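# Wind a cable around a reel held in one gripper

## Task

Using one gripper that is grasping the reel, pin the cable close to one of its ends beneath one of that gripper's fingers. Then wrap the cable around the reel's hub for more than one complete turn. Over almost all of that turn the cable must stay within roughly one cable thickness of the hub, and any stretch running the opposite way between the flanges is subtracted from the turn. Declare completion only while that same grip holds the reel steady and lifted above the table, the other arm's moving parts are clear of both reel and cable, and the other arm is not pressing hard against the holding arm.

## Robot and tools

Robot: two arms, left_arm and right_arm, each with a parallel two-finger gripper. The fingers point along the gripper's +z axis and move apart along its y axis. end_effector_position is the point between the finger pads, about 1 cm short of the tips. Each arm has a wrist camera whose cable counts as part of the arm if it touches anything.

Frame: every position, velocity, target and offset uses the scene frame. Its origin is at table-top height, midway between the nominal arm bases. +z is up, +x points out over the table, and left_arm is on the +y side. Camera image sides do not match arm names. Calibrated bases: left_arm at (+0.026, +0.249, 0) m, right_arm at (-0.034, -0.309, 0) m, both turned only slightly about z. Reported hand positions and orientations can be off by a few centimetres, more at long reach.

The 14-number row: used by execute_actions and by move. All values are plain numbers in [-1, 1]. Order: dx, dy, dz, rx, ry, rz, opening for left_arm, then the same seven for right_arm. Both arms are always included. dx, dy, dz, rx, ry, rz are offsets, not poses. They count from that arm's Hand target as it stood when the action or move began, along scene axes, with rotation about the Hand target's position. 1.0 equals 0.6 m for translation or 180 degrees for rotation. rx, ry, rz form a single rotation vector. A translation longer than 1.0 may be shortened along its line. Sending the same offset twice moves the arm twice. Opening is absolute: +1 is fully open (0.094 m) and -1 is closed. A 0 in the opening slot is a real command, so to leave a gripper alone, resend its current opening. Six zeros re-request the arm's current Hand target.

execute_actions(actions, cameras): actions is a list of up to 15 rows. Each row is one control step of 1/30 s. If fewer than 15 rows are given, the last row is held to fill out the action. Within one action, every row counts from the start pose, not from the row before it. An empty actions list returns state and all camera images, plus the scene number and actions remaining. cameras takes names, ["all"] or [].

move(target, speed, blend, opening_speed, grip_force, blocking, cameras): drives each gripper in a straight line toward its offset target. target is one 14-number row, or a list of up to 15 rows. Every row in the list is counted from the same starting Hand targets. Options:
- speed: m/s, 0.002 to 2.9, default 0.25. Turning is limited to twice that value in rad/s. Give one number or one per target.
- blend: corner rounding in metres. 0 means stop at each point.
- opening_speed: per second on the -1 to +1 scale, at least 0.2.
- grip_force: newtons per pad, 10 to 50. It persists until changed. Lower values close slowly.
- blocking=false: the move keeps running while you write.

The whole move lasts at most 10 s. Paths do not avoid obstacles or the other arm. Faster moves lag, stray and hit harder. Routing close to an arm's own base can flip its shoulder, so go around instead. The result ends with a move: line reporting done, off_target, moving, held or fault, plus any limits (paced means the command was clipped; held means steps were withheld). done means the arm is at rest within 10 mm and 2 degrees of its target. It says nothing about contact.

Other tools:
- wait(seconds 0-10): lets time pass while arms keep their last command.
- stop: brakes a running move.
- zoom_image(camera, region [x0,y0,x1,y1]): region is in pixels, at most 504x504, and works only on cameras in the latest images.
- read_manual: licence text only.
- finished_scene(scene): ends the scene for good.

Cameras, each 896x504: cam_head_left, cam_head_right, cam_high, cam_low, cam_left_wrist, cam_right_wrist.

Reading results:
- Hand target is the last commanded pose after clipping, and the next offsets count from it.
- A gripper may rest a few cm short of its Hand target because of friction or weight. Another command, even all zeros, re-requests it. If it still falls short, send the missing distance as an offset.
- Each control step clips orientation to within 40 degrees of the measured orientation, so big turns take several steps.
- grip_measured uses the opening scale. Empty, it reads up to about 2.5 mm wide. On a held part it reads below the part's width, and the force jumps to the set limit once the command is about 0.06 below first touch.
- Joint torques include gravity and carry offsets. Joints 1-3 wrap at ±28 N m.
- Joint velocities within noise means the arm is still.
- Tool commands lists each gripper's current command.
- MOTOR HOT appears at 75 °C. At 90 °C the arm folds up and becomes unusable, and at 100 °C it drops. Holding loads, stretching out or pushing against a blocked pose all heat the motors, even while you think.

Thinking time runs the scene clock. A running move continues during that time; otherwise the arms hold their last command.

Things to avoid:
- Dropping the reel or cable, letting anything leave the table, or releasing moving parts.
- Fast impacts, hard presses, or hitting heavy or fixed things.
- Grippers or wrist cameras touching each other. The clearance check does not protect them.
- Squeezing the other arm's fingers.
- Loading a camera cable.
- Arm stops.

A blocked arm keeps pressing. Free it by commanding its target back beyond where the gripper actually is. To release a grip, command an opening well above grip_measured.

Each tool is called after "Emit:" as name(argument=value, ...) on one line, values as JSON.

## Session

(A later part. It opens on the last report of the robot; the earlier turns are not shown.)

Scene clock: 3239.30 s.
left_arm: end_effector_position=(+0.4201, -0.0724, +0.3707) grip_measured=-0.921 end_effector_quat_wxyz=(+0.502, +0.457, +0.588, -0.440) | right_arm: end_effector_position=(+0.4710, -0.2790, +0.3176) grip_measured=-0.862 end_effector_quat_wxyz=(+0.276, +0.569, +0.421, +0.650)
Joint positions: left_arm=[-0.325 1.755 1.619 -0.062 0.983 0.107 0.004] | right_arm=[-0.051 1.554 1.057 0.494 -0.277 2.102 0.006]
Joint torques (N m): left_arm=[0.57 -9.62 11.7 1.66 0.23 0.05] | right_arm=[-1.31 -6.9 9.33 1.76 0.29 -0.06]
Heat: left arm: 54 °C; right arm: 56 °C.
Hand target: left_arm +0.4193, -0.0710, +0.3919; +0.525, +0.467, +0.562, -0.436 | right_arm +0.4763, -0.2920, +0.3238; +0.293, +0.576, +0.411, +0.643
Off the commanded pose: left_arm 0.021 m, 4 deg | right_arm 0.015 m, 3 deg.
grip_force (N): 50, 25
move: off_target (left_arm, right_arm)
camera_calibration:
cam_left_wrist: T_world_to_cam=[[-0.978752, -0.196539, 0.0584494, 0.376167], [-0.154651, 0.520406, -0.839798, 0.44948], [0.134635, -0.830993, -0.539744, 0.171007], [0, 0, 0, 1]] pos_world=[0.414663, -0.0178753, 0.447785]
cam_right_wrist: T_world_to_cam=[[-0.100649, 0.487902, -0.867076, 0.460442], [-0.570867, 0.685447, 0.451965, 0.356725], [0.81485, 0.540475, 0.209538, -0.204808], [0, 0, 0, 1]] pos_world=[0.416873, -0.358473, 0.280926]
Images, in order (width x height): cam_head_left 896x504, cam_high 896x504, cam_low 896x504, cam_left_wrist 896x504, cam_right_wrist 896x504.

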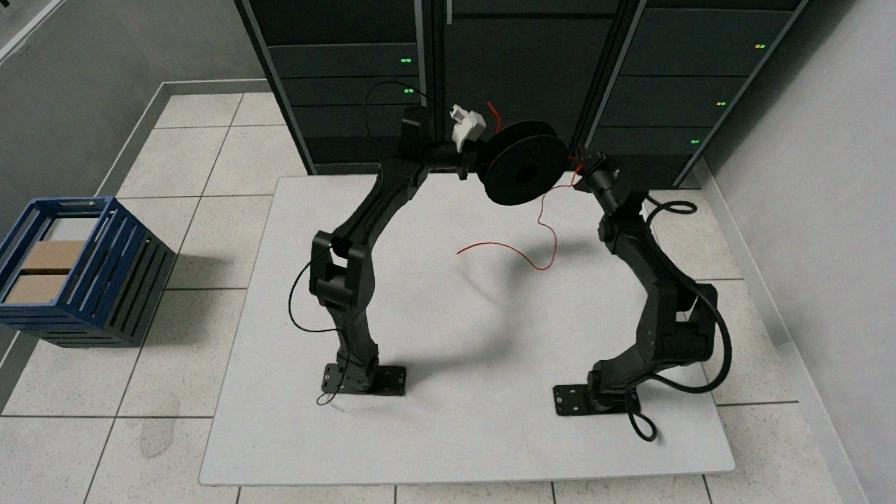

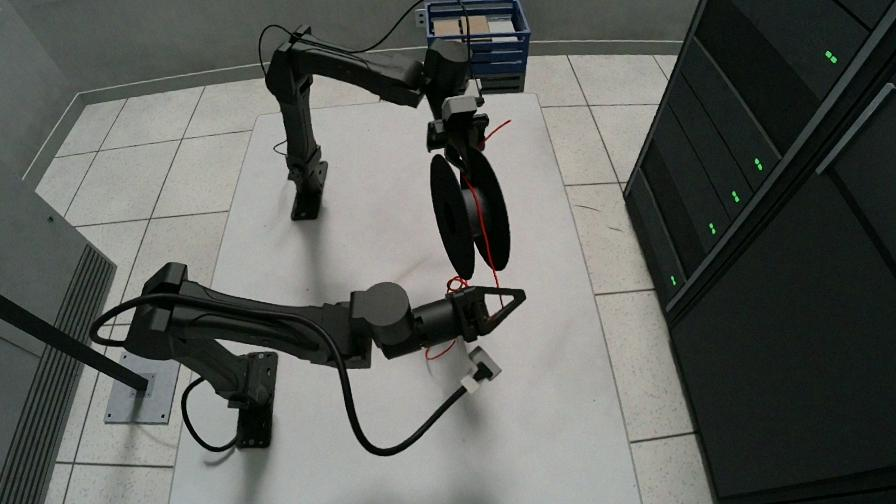

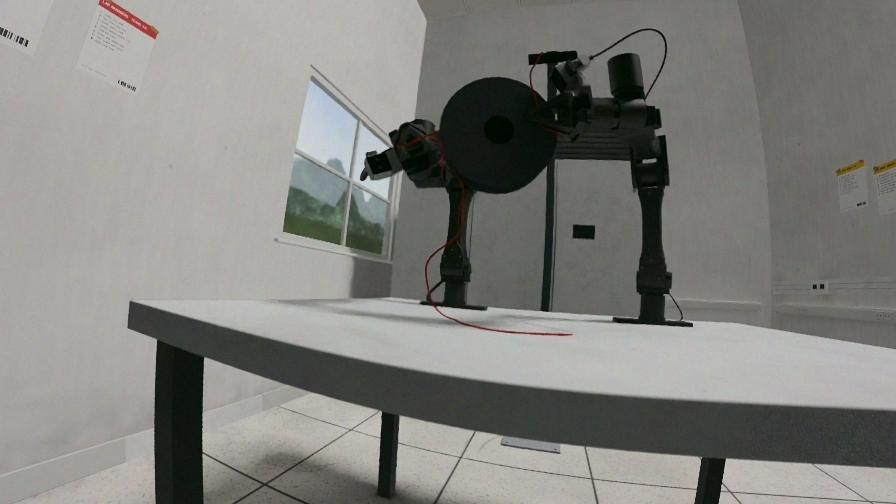

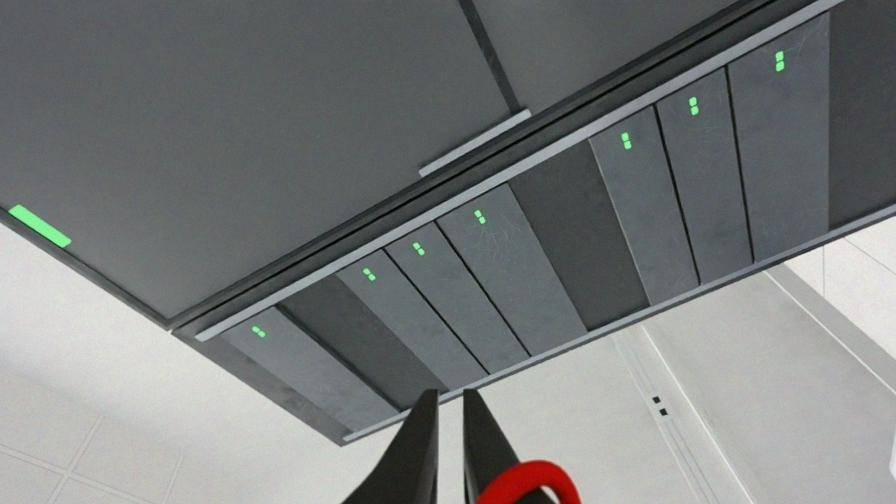

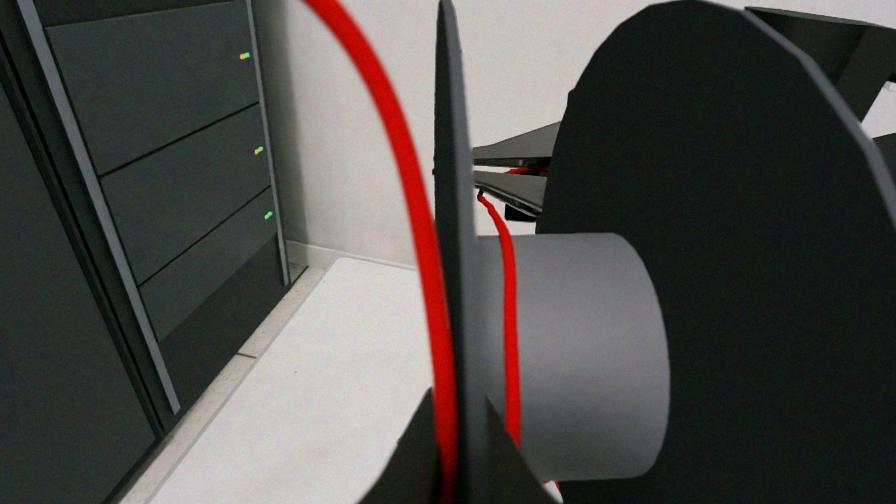

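Emit:
move(target=[[0,0,0,0,0,0,-1, -0.0067,0.0117,-0.123,0,0,0,-0.86],[0,0,0,0,0,0,-1, -0.0362,0.17,-0.2563,0,0,0,-0.86]], speed=0.08, blend=[0.02,0], cameras=["all"])

Scene clock: 3251.97 s.
left_arm: end_effector_position=(+0.4217, -0.0706, +0.3661) grip_measured=-0.921 end_effector_quat_wxyz=(+0.496, +0.451, +0.599, -0.438) | right_arm: end_effector_position=(+0.4551, -0.1876, +0.1998) grip_measured=-0.862 end_effector_quat_wxyz=(+0.296, +0.551, +0.394, +0.674)
Joint positions: left_arm=[-0.323 1.755 1.619 -0.088 0.974 0.108 0.004] | right_arm=[0.249 1.847 0.734 1.196 0.052 2.103 0.006]
Joint torques (N m): left_arm=[0.24 -9.99 11.86 1.94 0.37 0.11] | right_arm=[0.16 -6.54 4.08 1.51 0.11 -0.08]
Heat: left arm: 54 °C; right arm: 55 °C.
Hand target: left_arm +0.4192, -0.0711, +0.3919; +0.525, +0.467, +0.562, -0.436 | right_arm +0.4546, -0.1900, +0.1700; +0.294, +0.576, +0.411, +0.643
Off the commanded pose: left_arm 0.026 m, 6 deg | right_arm 0.030 m, 5 deg.
grip_force (N): 50, 25
move: off_target (left_arm, right_arm)
camera_calibration:
cam_left_wrist: T_world_to_cam=[[-0.974899, -0.208919, 0.0769681, 0.369133], [-0.178732, 0.528225, -0.830081, 0.452191], [0.132763, -0.823002, -0.552306, 0.175666], [0, 0, 0, 1]] pos_world=[0.417367, -0.017166, 0.443965]
cam_right_wrist: T_world_to_cam=[[-0.0151514, 0.509306, -0.860452, 0.275906], [-0.586743, 0.69228, 0.420096, 0.353091], [0.809631, 0.511229, 0.288343, -0.235314], [0, 0, 0, 1]] pos_world=[0.401872, -0.264659, 0.156923]

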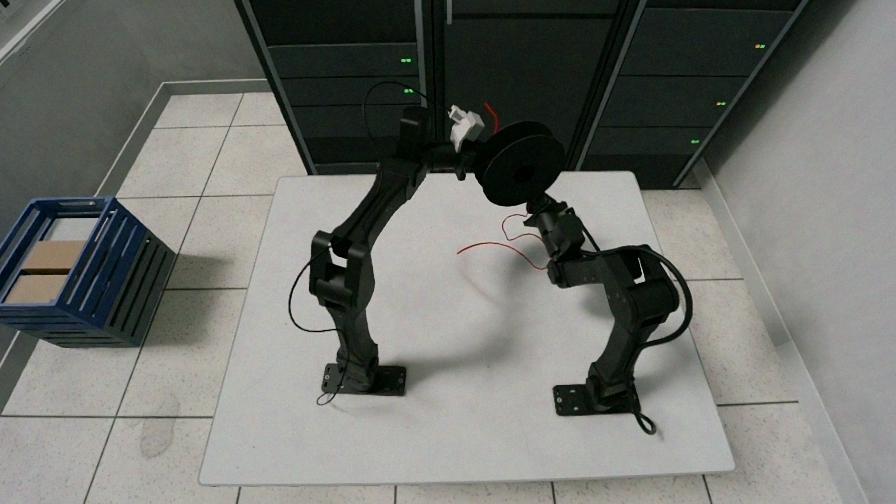

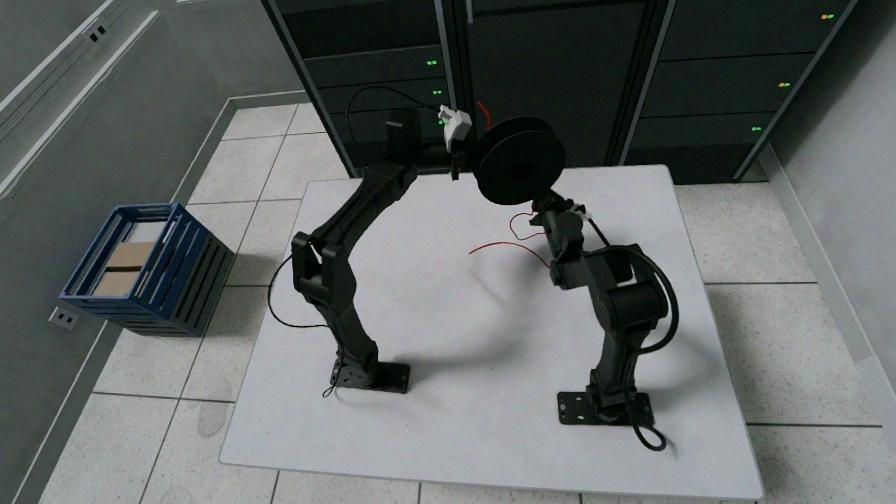

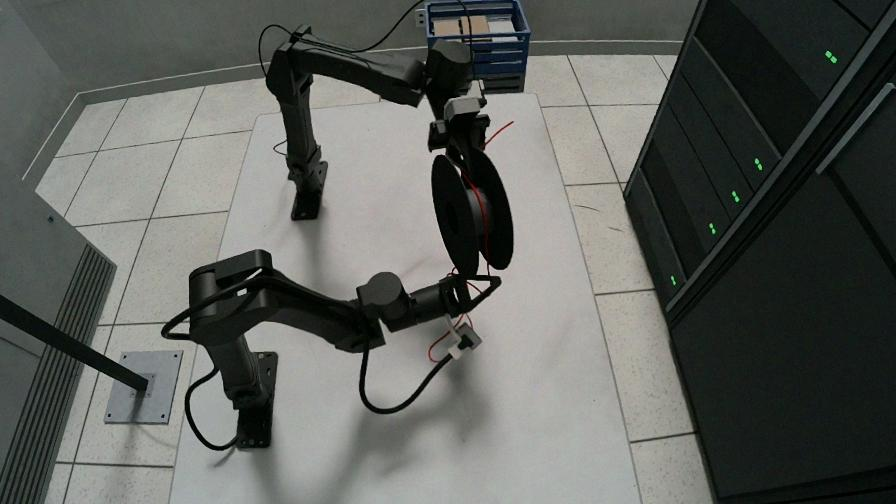

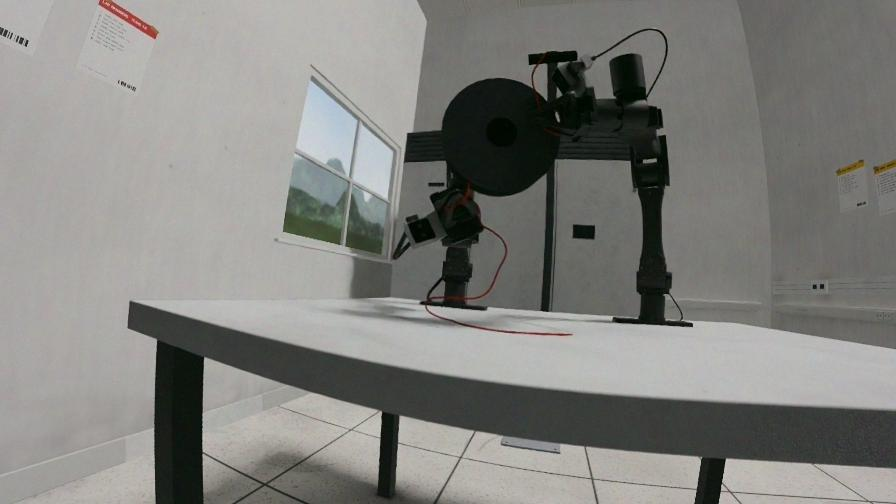

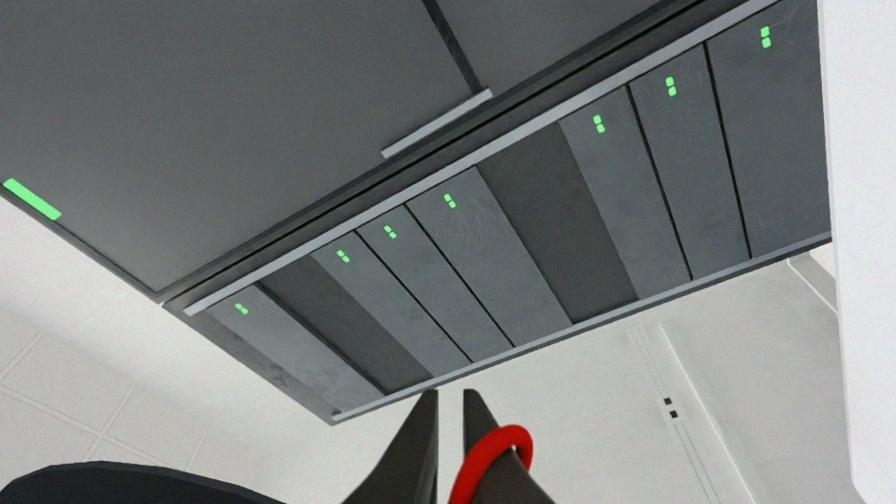

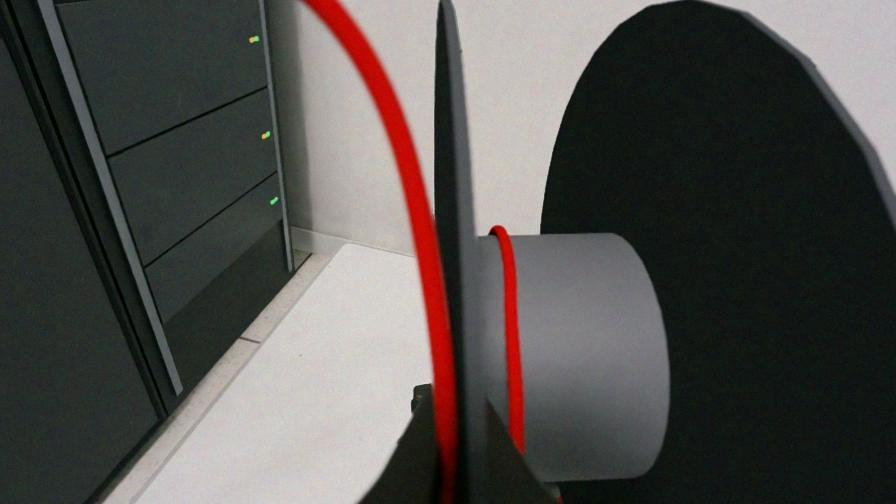

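Emit:
move(target=[[0,0,0,0,0,0,-1, 0,0,0.02,0,0,0,-0.5],[0,0,0,0,0,0,-1, -0.1,-0.02,0.02,0,0,0,-0.5]], speed=0.07, cameras=["cam_low","cam_high","cam_left_wrist","cam_right_wrist","cam_head_left"])

Scene clock: 3267.57 s.
left_arm: end_effector_position=(+0.4211, -0.0711, +0.3716) grip_measured=-0.921 end_effector_quat_wxyz=(+0.505, +0.458, +0.586, -0.438) | right_arm: end_effector_position=(+0.3980, -0.2011, +0.1765) grip_measured=-0.502 end_effector_quat_wxyz=(+0.286, +0.579, +0.412, +0.643)
Joint positions: left_arm=[-0.322 1.755 1.619 -0.057 0.985 0.111 0.004] | right_arm=[0.26 1.664 0.491 1.164 0.07 2.105 0.023]
Joint torques (N m): left_arm=[0.47 -9.8 11.77 1.67 0.22 0.01] | right_arm=[0.47 -8.92 4.78 1.9 0.12 -0.09]
Heat: left arm: 54 °C; right arm: 55 °C.
Hand target: left_arm +0.4192, -0.0711, +0.3919; +0.525, +0.467, +0.562, -0.436 | right_arm +0.3946, -0.2020, +0.1821; +0.293, +0.576, +0.411, +0.643
Off the commanded pose: left_arm 0.020 m, 4 deg | right_arm 0.007 m, 1 deg.
grip_force (N): 50, 25
move: off_target (left_arm)
camera_calibration:
cam_left_wrist: T_world_to_cam=[[-0.978926, -0.197908, 0.0503585, 0.380256], [-0.148214, 0.518896, -0.84189, 0.447754], [0.140486, -0.831612, -0.537294, 0.168957], [0, 0, 0, 1]] pos_world=[0.41487, -0.0165757, 0.44859]
cam_right_wrist: T_world_to_cam=[[-0.0884724, 0.491437, -0.866407, 0.288455], [-0.542735, 0.705576, 0.455633, 0.3176], [0.835231, 0.510541, 0.204296, -0.171027], [0, 0, 0, 1]] pos_world=[0.34074, -0.278532, 0.140151]
Images, in order (width x height): cam_head_left 896x504, cam_high 896x504, cam_low 896x504, cam_left_wrist 896x504, cam_right_wrist 896x504.

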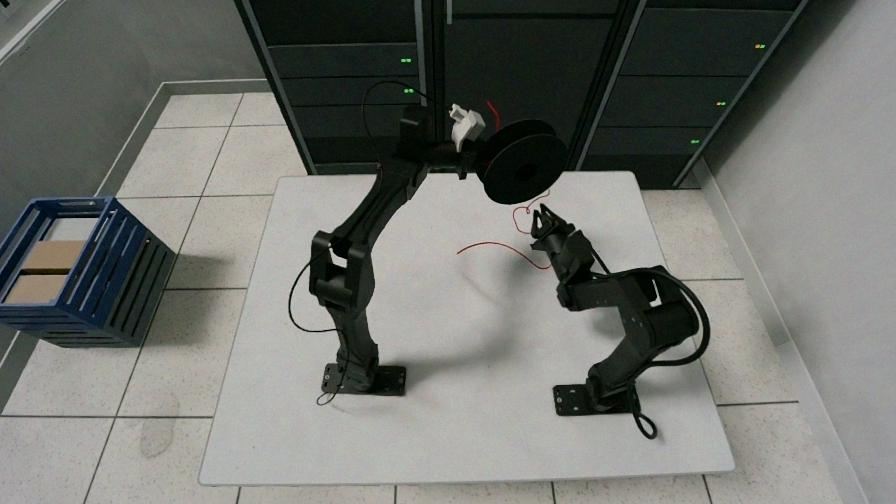

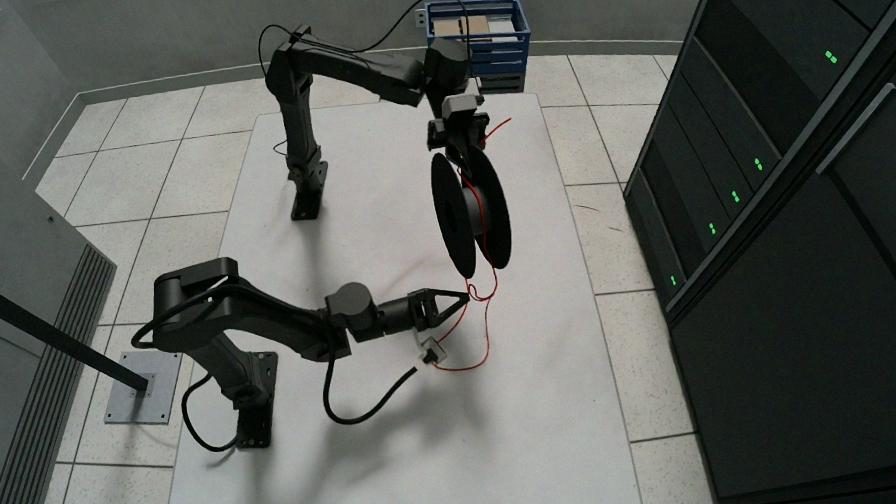

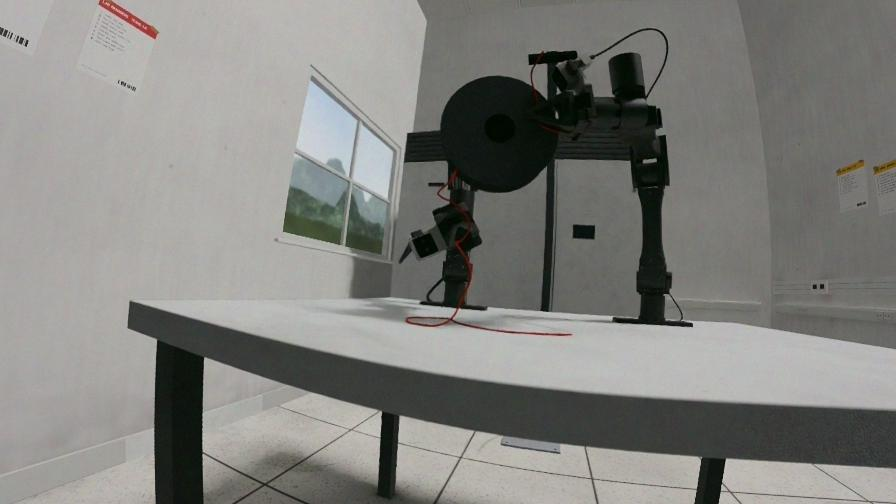

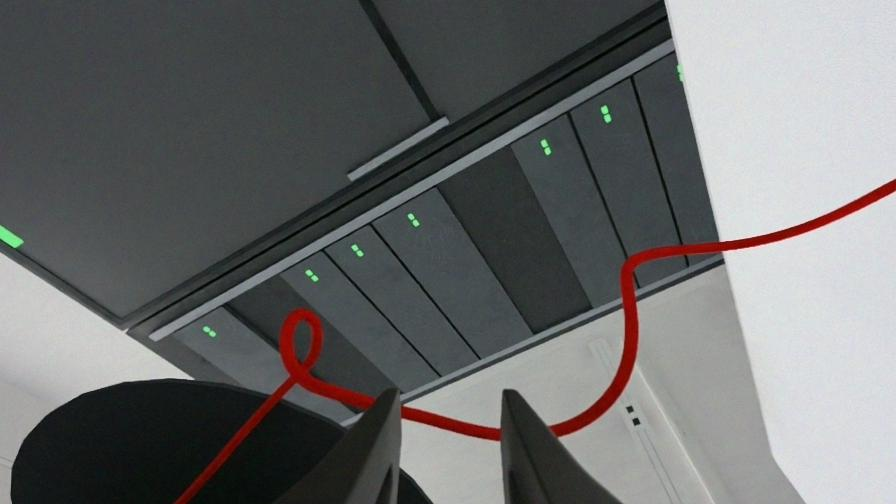

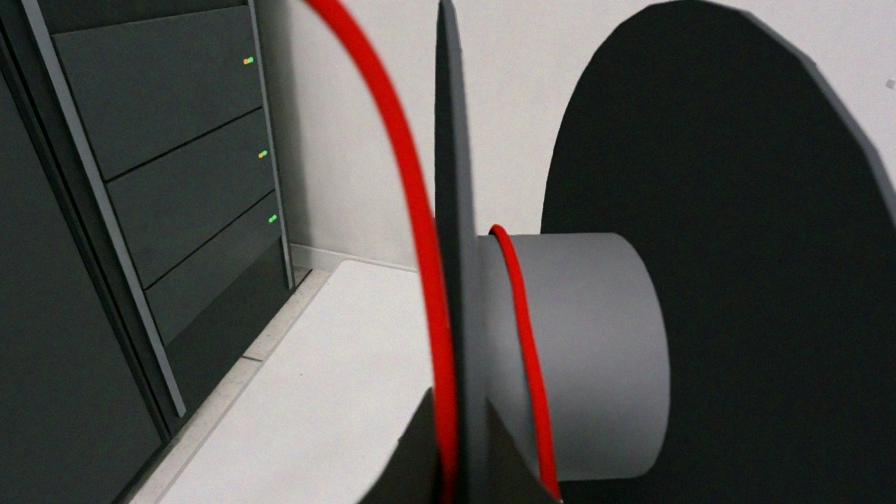

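Emit:
move(target=[[0,0,0,0,0,0,-1, -0.12,-0.03,0.0,0,0,0,0.2],[0,0,0,0,0,0,-1, -0.15,-0.06,-0.03,-0.6526,-0.1336,0.0161,0.4]], speed=0.12, cameras=["all"])

Scene clock: 3306.60 s.
left_arm: end_effector_position=(+0.4211, -0.0712, +0.3718) grip_measured=-0.921 end_effector_quat_wxyz=(+0.506, +0.458, +0.586, -0.438) | right_arm: end_effector_position=(+0.3075, -0.2359, +0.1637) grip_measured=+0.198 end_effector_quat_wxyz=(+0.691, -0.079, +0.714, +0.085)
Joint positions: left_arm=[-0.322 1.755 1.619 -0.056 0.985 0.111 0.004] | right_arm=[0.171 1.285 0.126 1.129 -0.05 0.01 0.056]
Joint torques (N m): left_arm=[0.36 -9.65 11.88 1.7 0.24 -0.04] | right_arm=[-0.47 -4.55 4.6 1.94 -0.04 -0.08]
Heat: left arm: 54 °C; right arm: 56 °C.
Hand target: left_arm +0.4193, -0.0710, +0.3919; +0.525, +0.467, +0.562, -0.436 | right_arm +0.3046, -0.2380, +0.1640; +0.693, -0.081, +0.712, +0.080
Tool commands: left_gripper/opening=-1.0 right_gripper/opening=+0.2
Off the commanded pose: left_arm 0.020 m, 4 deg | right_arm 0.004 m, 1 deg.
grip_force (N): 50, 25
move: off_target (left_arm; path cut at 10 s); path passed 1 of 2 targets; target 2's new opening was not sent
camera_calibration:
cam_left_wrist: T_world_to_cam=[[-0.978975, -0.197914, 0.0493688, 0.380716], [-0.147308, 0.518555, -0.84226, 0.447623], [0.141095, -0.831824, -0.536806, 0.168536], [0, 0, 0, 1]] pos_world=[0.41487, -0.0165759, 0.44869]
cam_right_wrist: T_world_to_cam=[[0.24803, -0.968752, -0.00129726, -0.303093], [-0.410894, -0.103988, -0.905733, 0.290315], [0.877296, 0.225182, -0.423846, -0.0525331], [0, 0, 0, 1]] pos_world=[0.240552, -0.251603, 0.240289]

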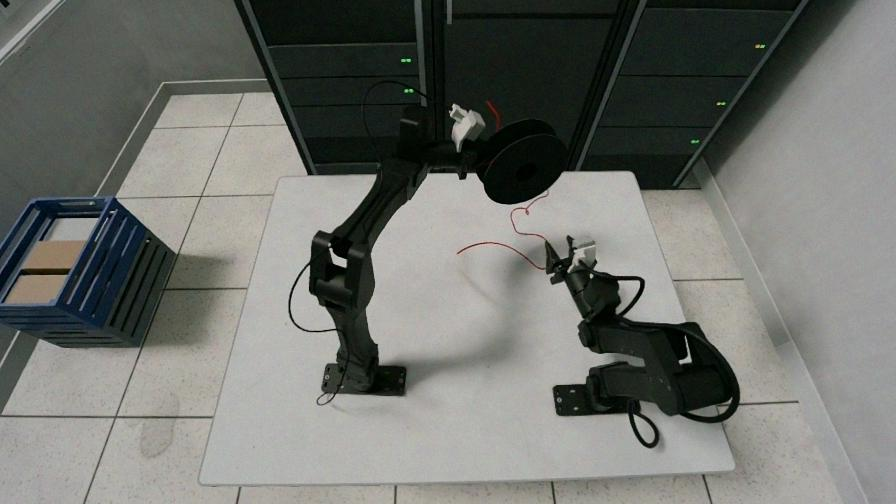

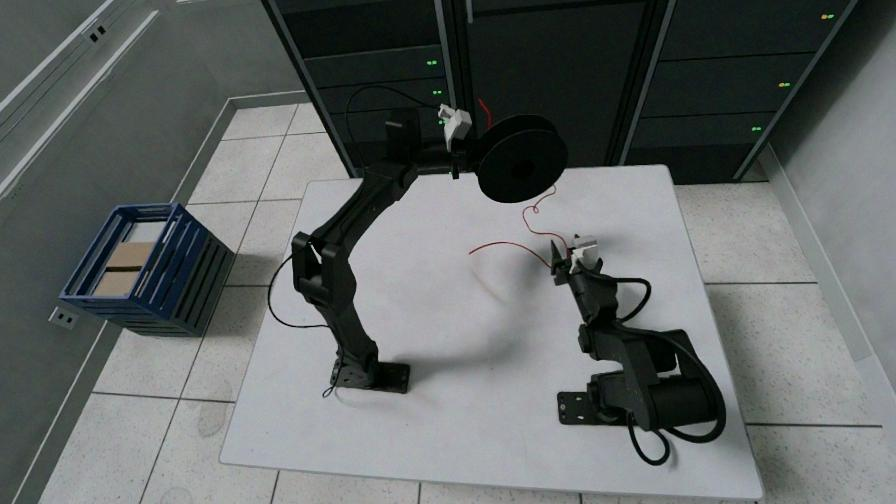

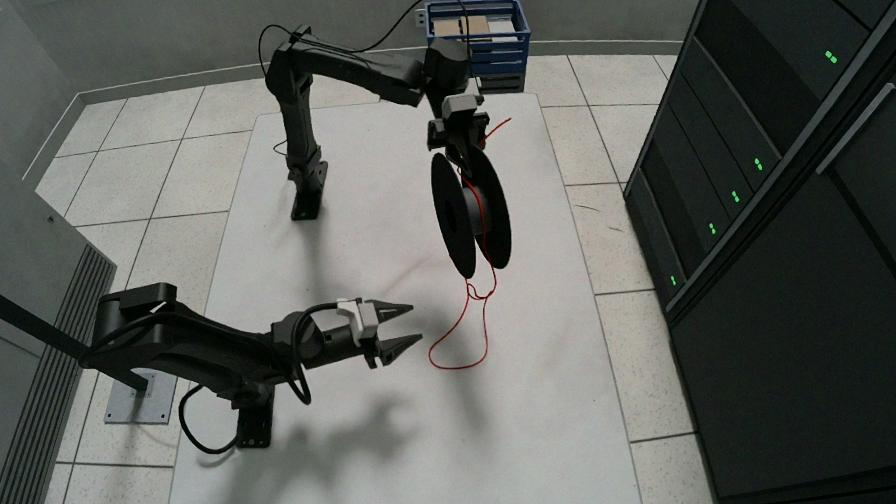

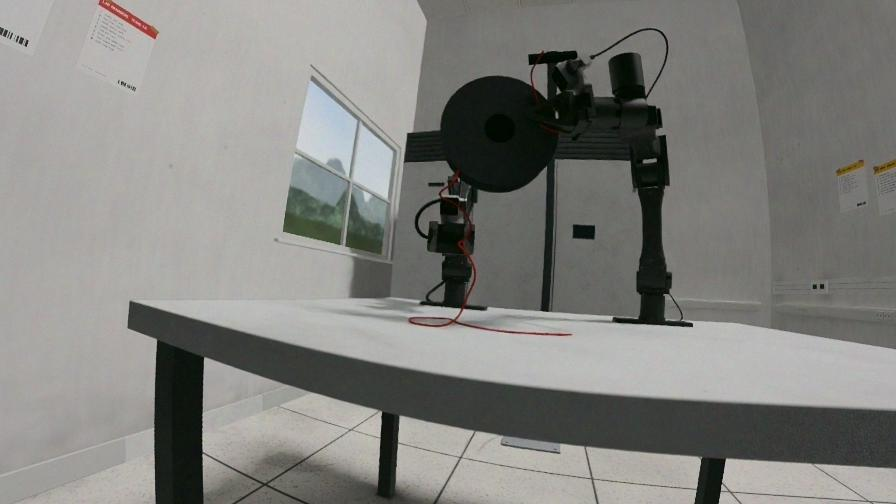

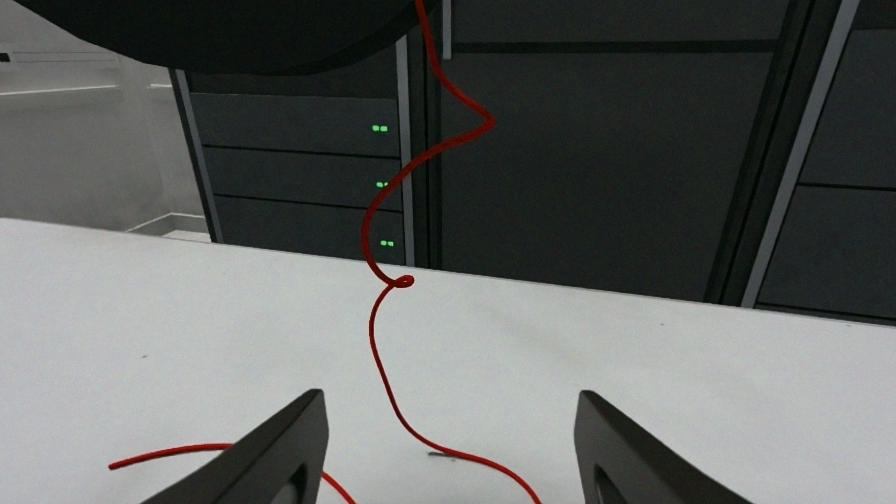

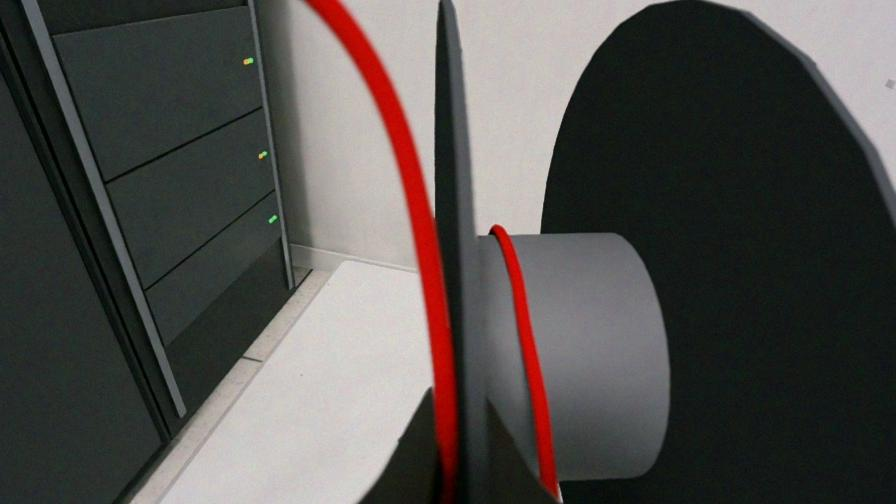

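Emit:
zoom_image(camera="cam_left_wrist", region=[300, 60, 580, 504])

Scaled by 1.135 from the camera's 896x504 image, which has a finer 1280x720 frame.

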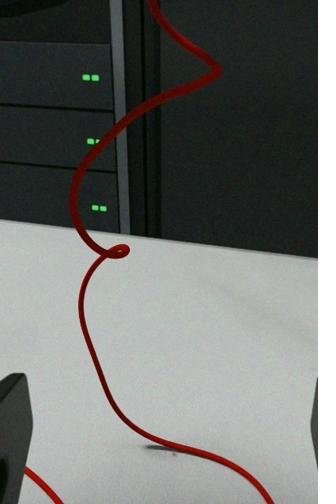

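Emit:
move(target=[[0,0,0,0,0,0,-1, 0.0773,0.085,-0.0867,-0.0126,0.0447,0.0216,0.4],[0,0,0,0,0,0,-1, 0.203,0.1232,-0.1045,-0.0126,0.0447,0.0216,0.4]], speed=0.12, blend=[0.01,0], cameras=["cam_low","cam_left_wrist","cam_right_wrist","cam_high"])

Scene clock: 3350.97 s.
left_arm: end_effector_position=(+0.4211, -0.0712, +0.3718) grip_measured=-0.921 end_effector_quat_wxyz=(+0.506, +0.458, +0.586, -0.438) | right_arm: end_effector_position=(+0.4205, -0.1645, +0.0997) grip_measured=+0.398 end_effector_quat_wxyz=(+0.632, -0.114, +0.760, +0.100)
Joint positions: left_arm=[-0.322 1.755 1.619 -0.056 0.985 0.111 0.004] | right_arm=[0.294 1.92 0.604 1.134 -0.001 0.009 0.066]
Joint torques (N m): left_arm=[0.32 -9.77 11.92 1.62 0.21 -0.02] | right_arm=[0.12 -7.23 6.46 1.96 0.09 -0.06]
Heat: left arm: 54 °C; right arm: 57 °C.
Hand target: left_arm +0.4193, -0.0710, +0.3919; +0.525, +0.467, +0.562, -0.436 | right_arm +0.4264, -0.1641, +0.1013; +0.636, -0.113, +0.757, +0.095
Off the commanded pose: left_arm 0.020 m, 4 deg | right_arm 0.006 m, 1 deg.
grip_force (N): 50, 25
move: off_target (left_arm)
camera_calibration:
cam_left_wrist: T_world_to_cam=[[-0.978975, -0.197914, 0.0493688, 0.380716], [-0.147308, 0.518555, -0.84226, 0.447623], [0.141095, -0.831824, -0.536806, 0.168536], [0, 0, 0, 1]] pos_world=[0.41487, -0.0165759, 0.44869]
cam_right_wrist: T_world_to_cam=[[0.319088, -0.947725, -0.000888272, -0.288507], [-0.525962, -0.176306, -0.832034, 0.315319], [0.788382, 0.265959, -0.554724, -0.137664], [0, 0, 0, 1]] pos_world=[0.366437, -0.18122, 0.185734]
Images, in order (width x height): cam_high 896x504, cam_low 896x504, cam_left_wrist 896x504, cam_right_wrist 896x504.

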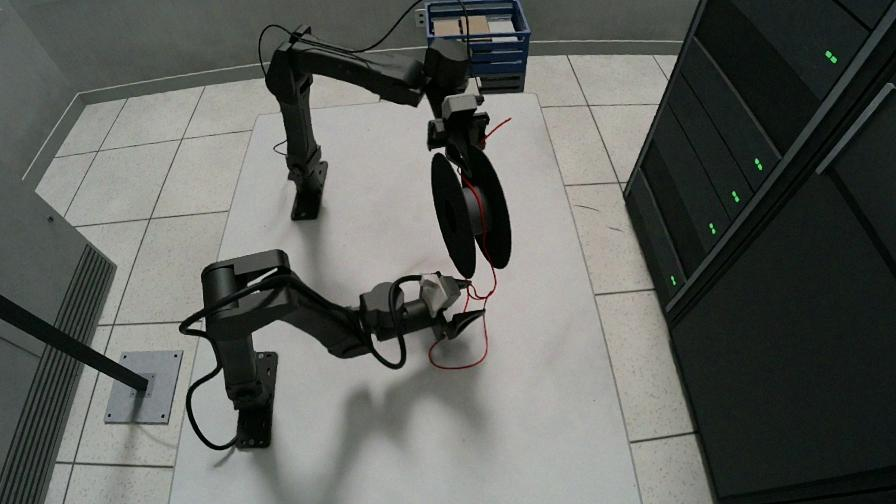

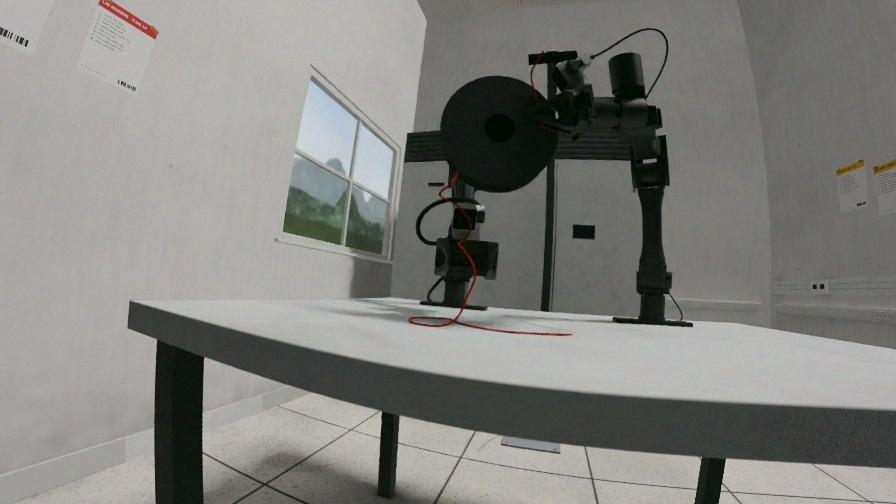

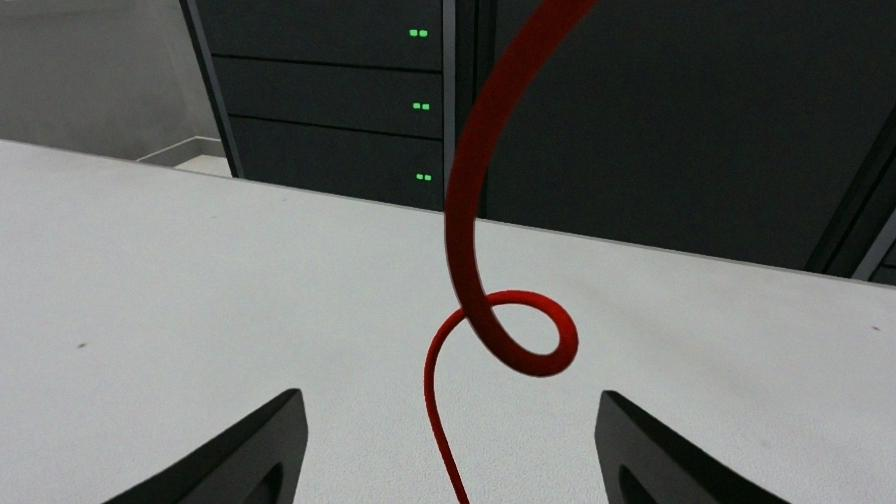

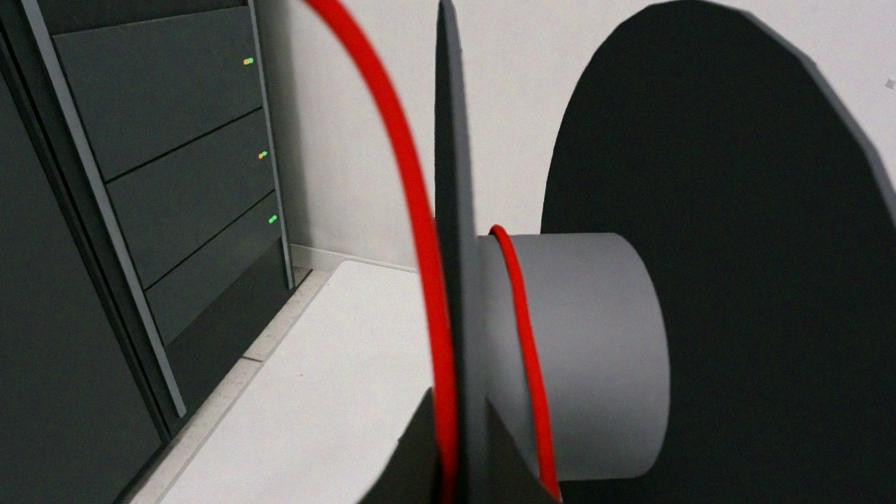

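Emit:
move(target=[[0,0,0,0,0,0,-1, -0.008,0.0018,-0.064,0.003,-0.0105,0.001,0.4],[0,0,0,0,0,0,-1, 0.0467,0.0202,-0.07,0.003,-0.0105,0.001,0.4]], speed=0.1, blend=[0.008,0], cameras=["cam_low","cam_left_wrist","cam_right_wrist"])

Scene clock: 3379.83 s.
left_arm: end_effector_position=(+0.4211, -0.0712, +0.3718) grip_measured=-0.921 end_effector_quat_wxyz=(+0.506, +0.458, +0.586, -0.438) | right_arm: end_effector_position=(+0.4510, -0.1537, +0.0613) grip_measured=+0.398 end_effector_quat_wxyz=(+0.647, -0.112, +0.747, +0.102)
Joint positions: left_arm=[-0.322 1.755 1.619 -0.056 0.985 0.111 0.004] | right_arm=[0.298 2.192 0.735 1.316 0.003 0.009 0.066]
Joint torques (N m): left_arm=[0.29 -9.8 11.93 1.63 0.22 -0.01] | right_arm=[0.49 -8.64 5.29 2 0.11 -0.06]
Heat: left arm: 54 °C; right arm: 59 °C.
Hand target: left_arm +0.4193, -0.0710, +0.3919; +0.525, +0.467, +0.562, -0.436 | right_arm +0.4544, -0.1520, +0.0593; +0.649, -0.113, +0.746, +0.097
Off the commanded pose: left_arm 0.020 m, 4 deg | right_arm 0.004 m, 1 deg.
grip_force (N): 50, 25
move: off_target (left_arm)
camera_calibration:
cam_left_wrist: T_world_to_cam=[[-0.978975, -0.197914, 0.0493688, 0.380716], [-0.147308, 0.518555, -0.84226, 0.447623], [0.141095, -0.831824, -0.536806, 0.168536], [0, 0, 0, 1]] pos_world=[0.41487, -0.0165759, 0.44869]
cam_right_wrist: T_world_to_cam=[[0.319213, -0.947683, 0.000399987, -0.288256], [-0.494257, -0.166843, -0.853155, 0.289725], [0.808587, 0.272141, -0.521657, -0.196155], [0, 0, 0, 1]] pos_world=[0.393822, -0.171455, 0.14497]
Images, in order (width x height): cam_low 896x504, cam_left_wrist 896x504, cam_right_wrist 896x504.

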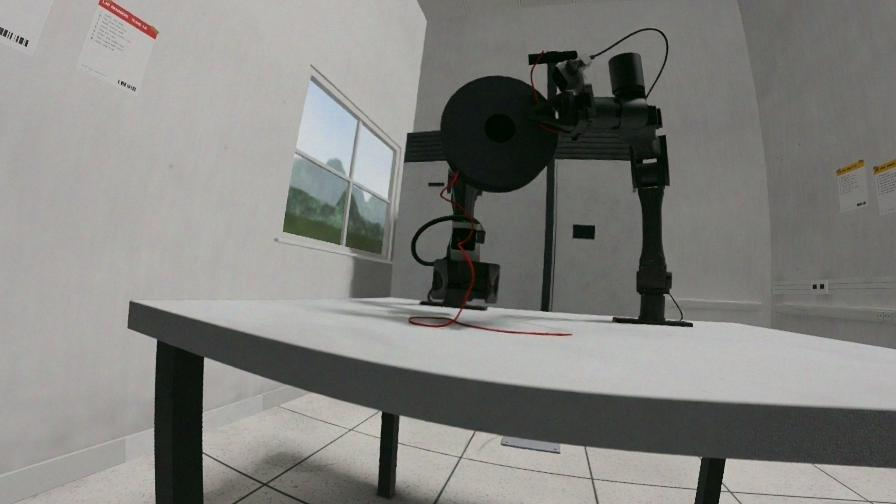

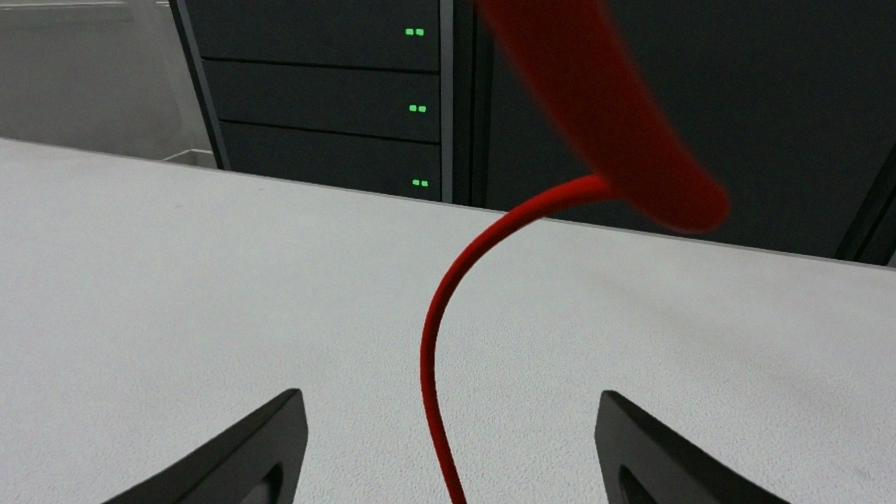

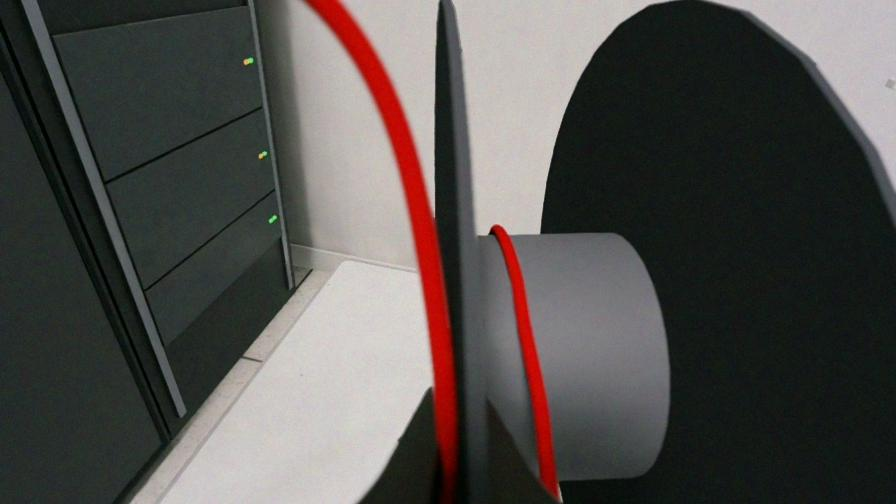

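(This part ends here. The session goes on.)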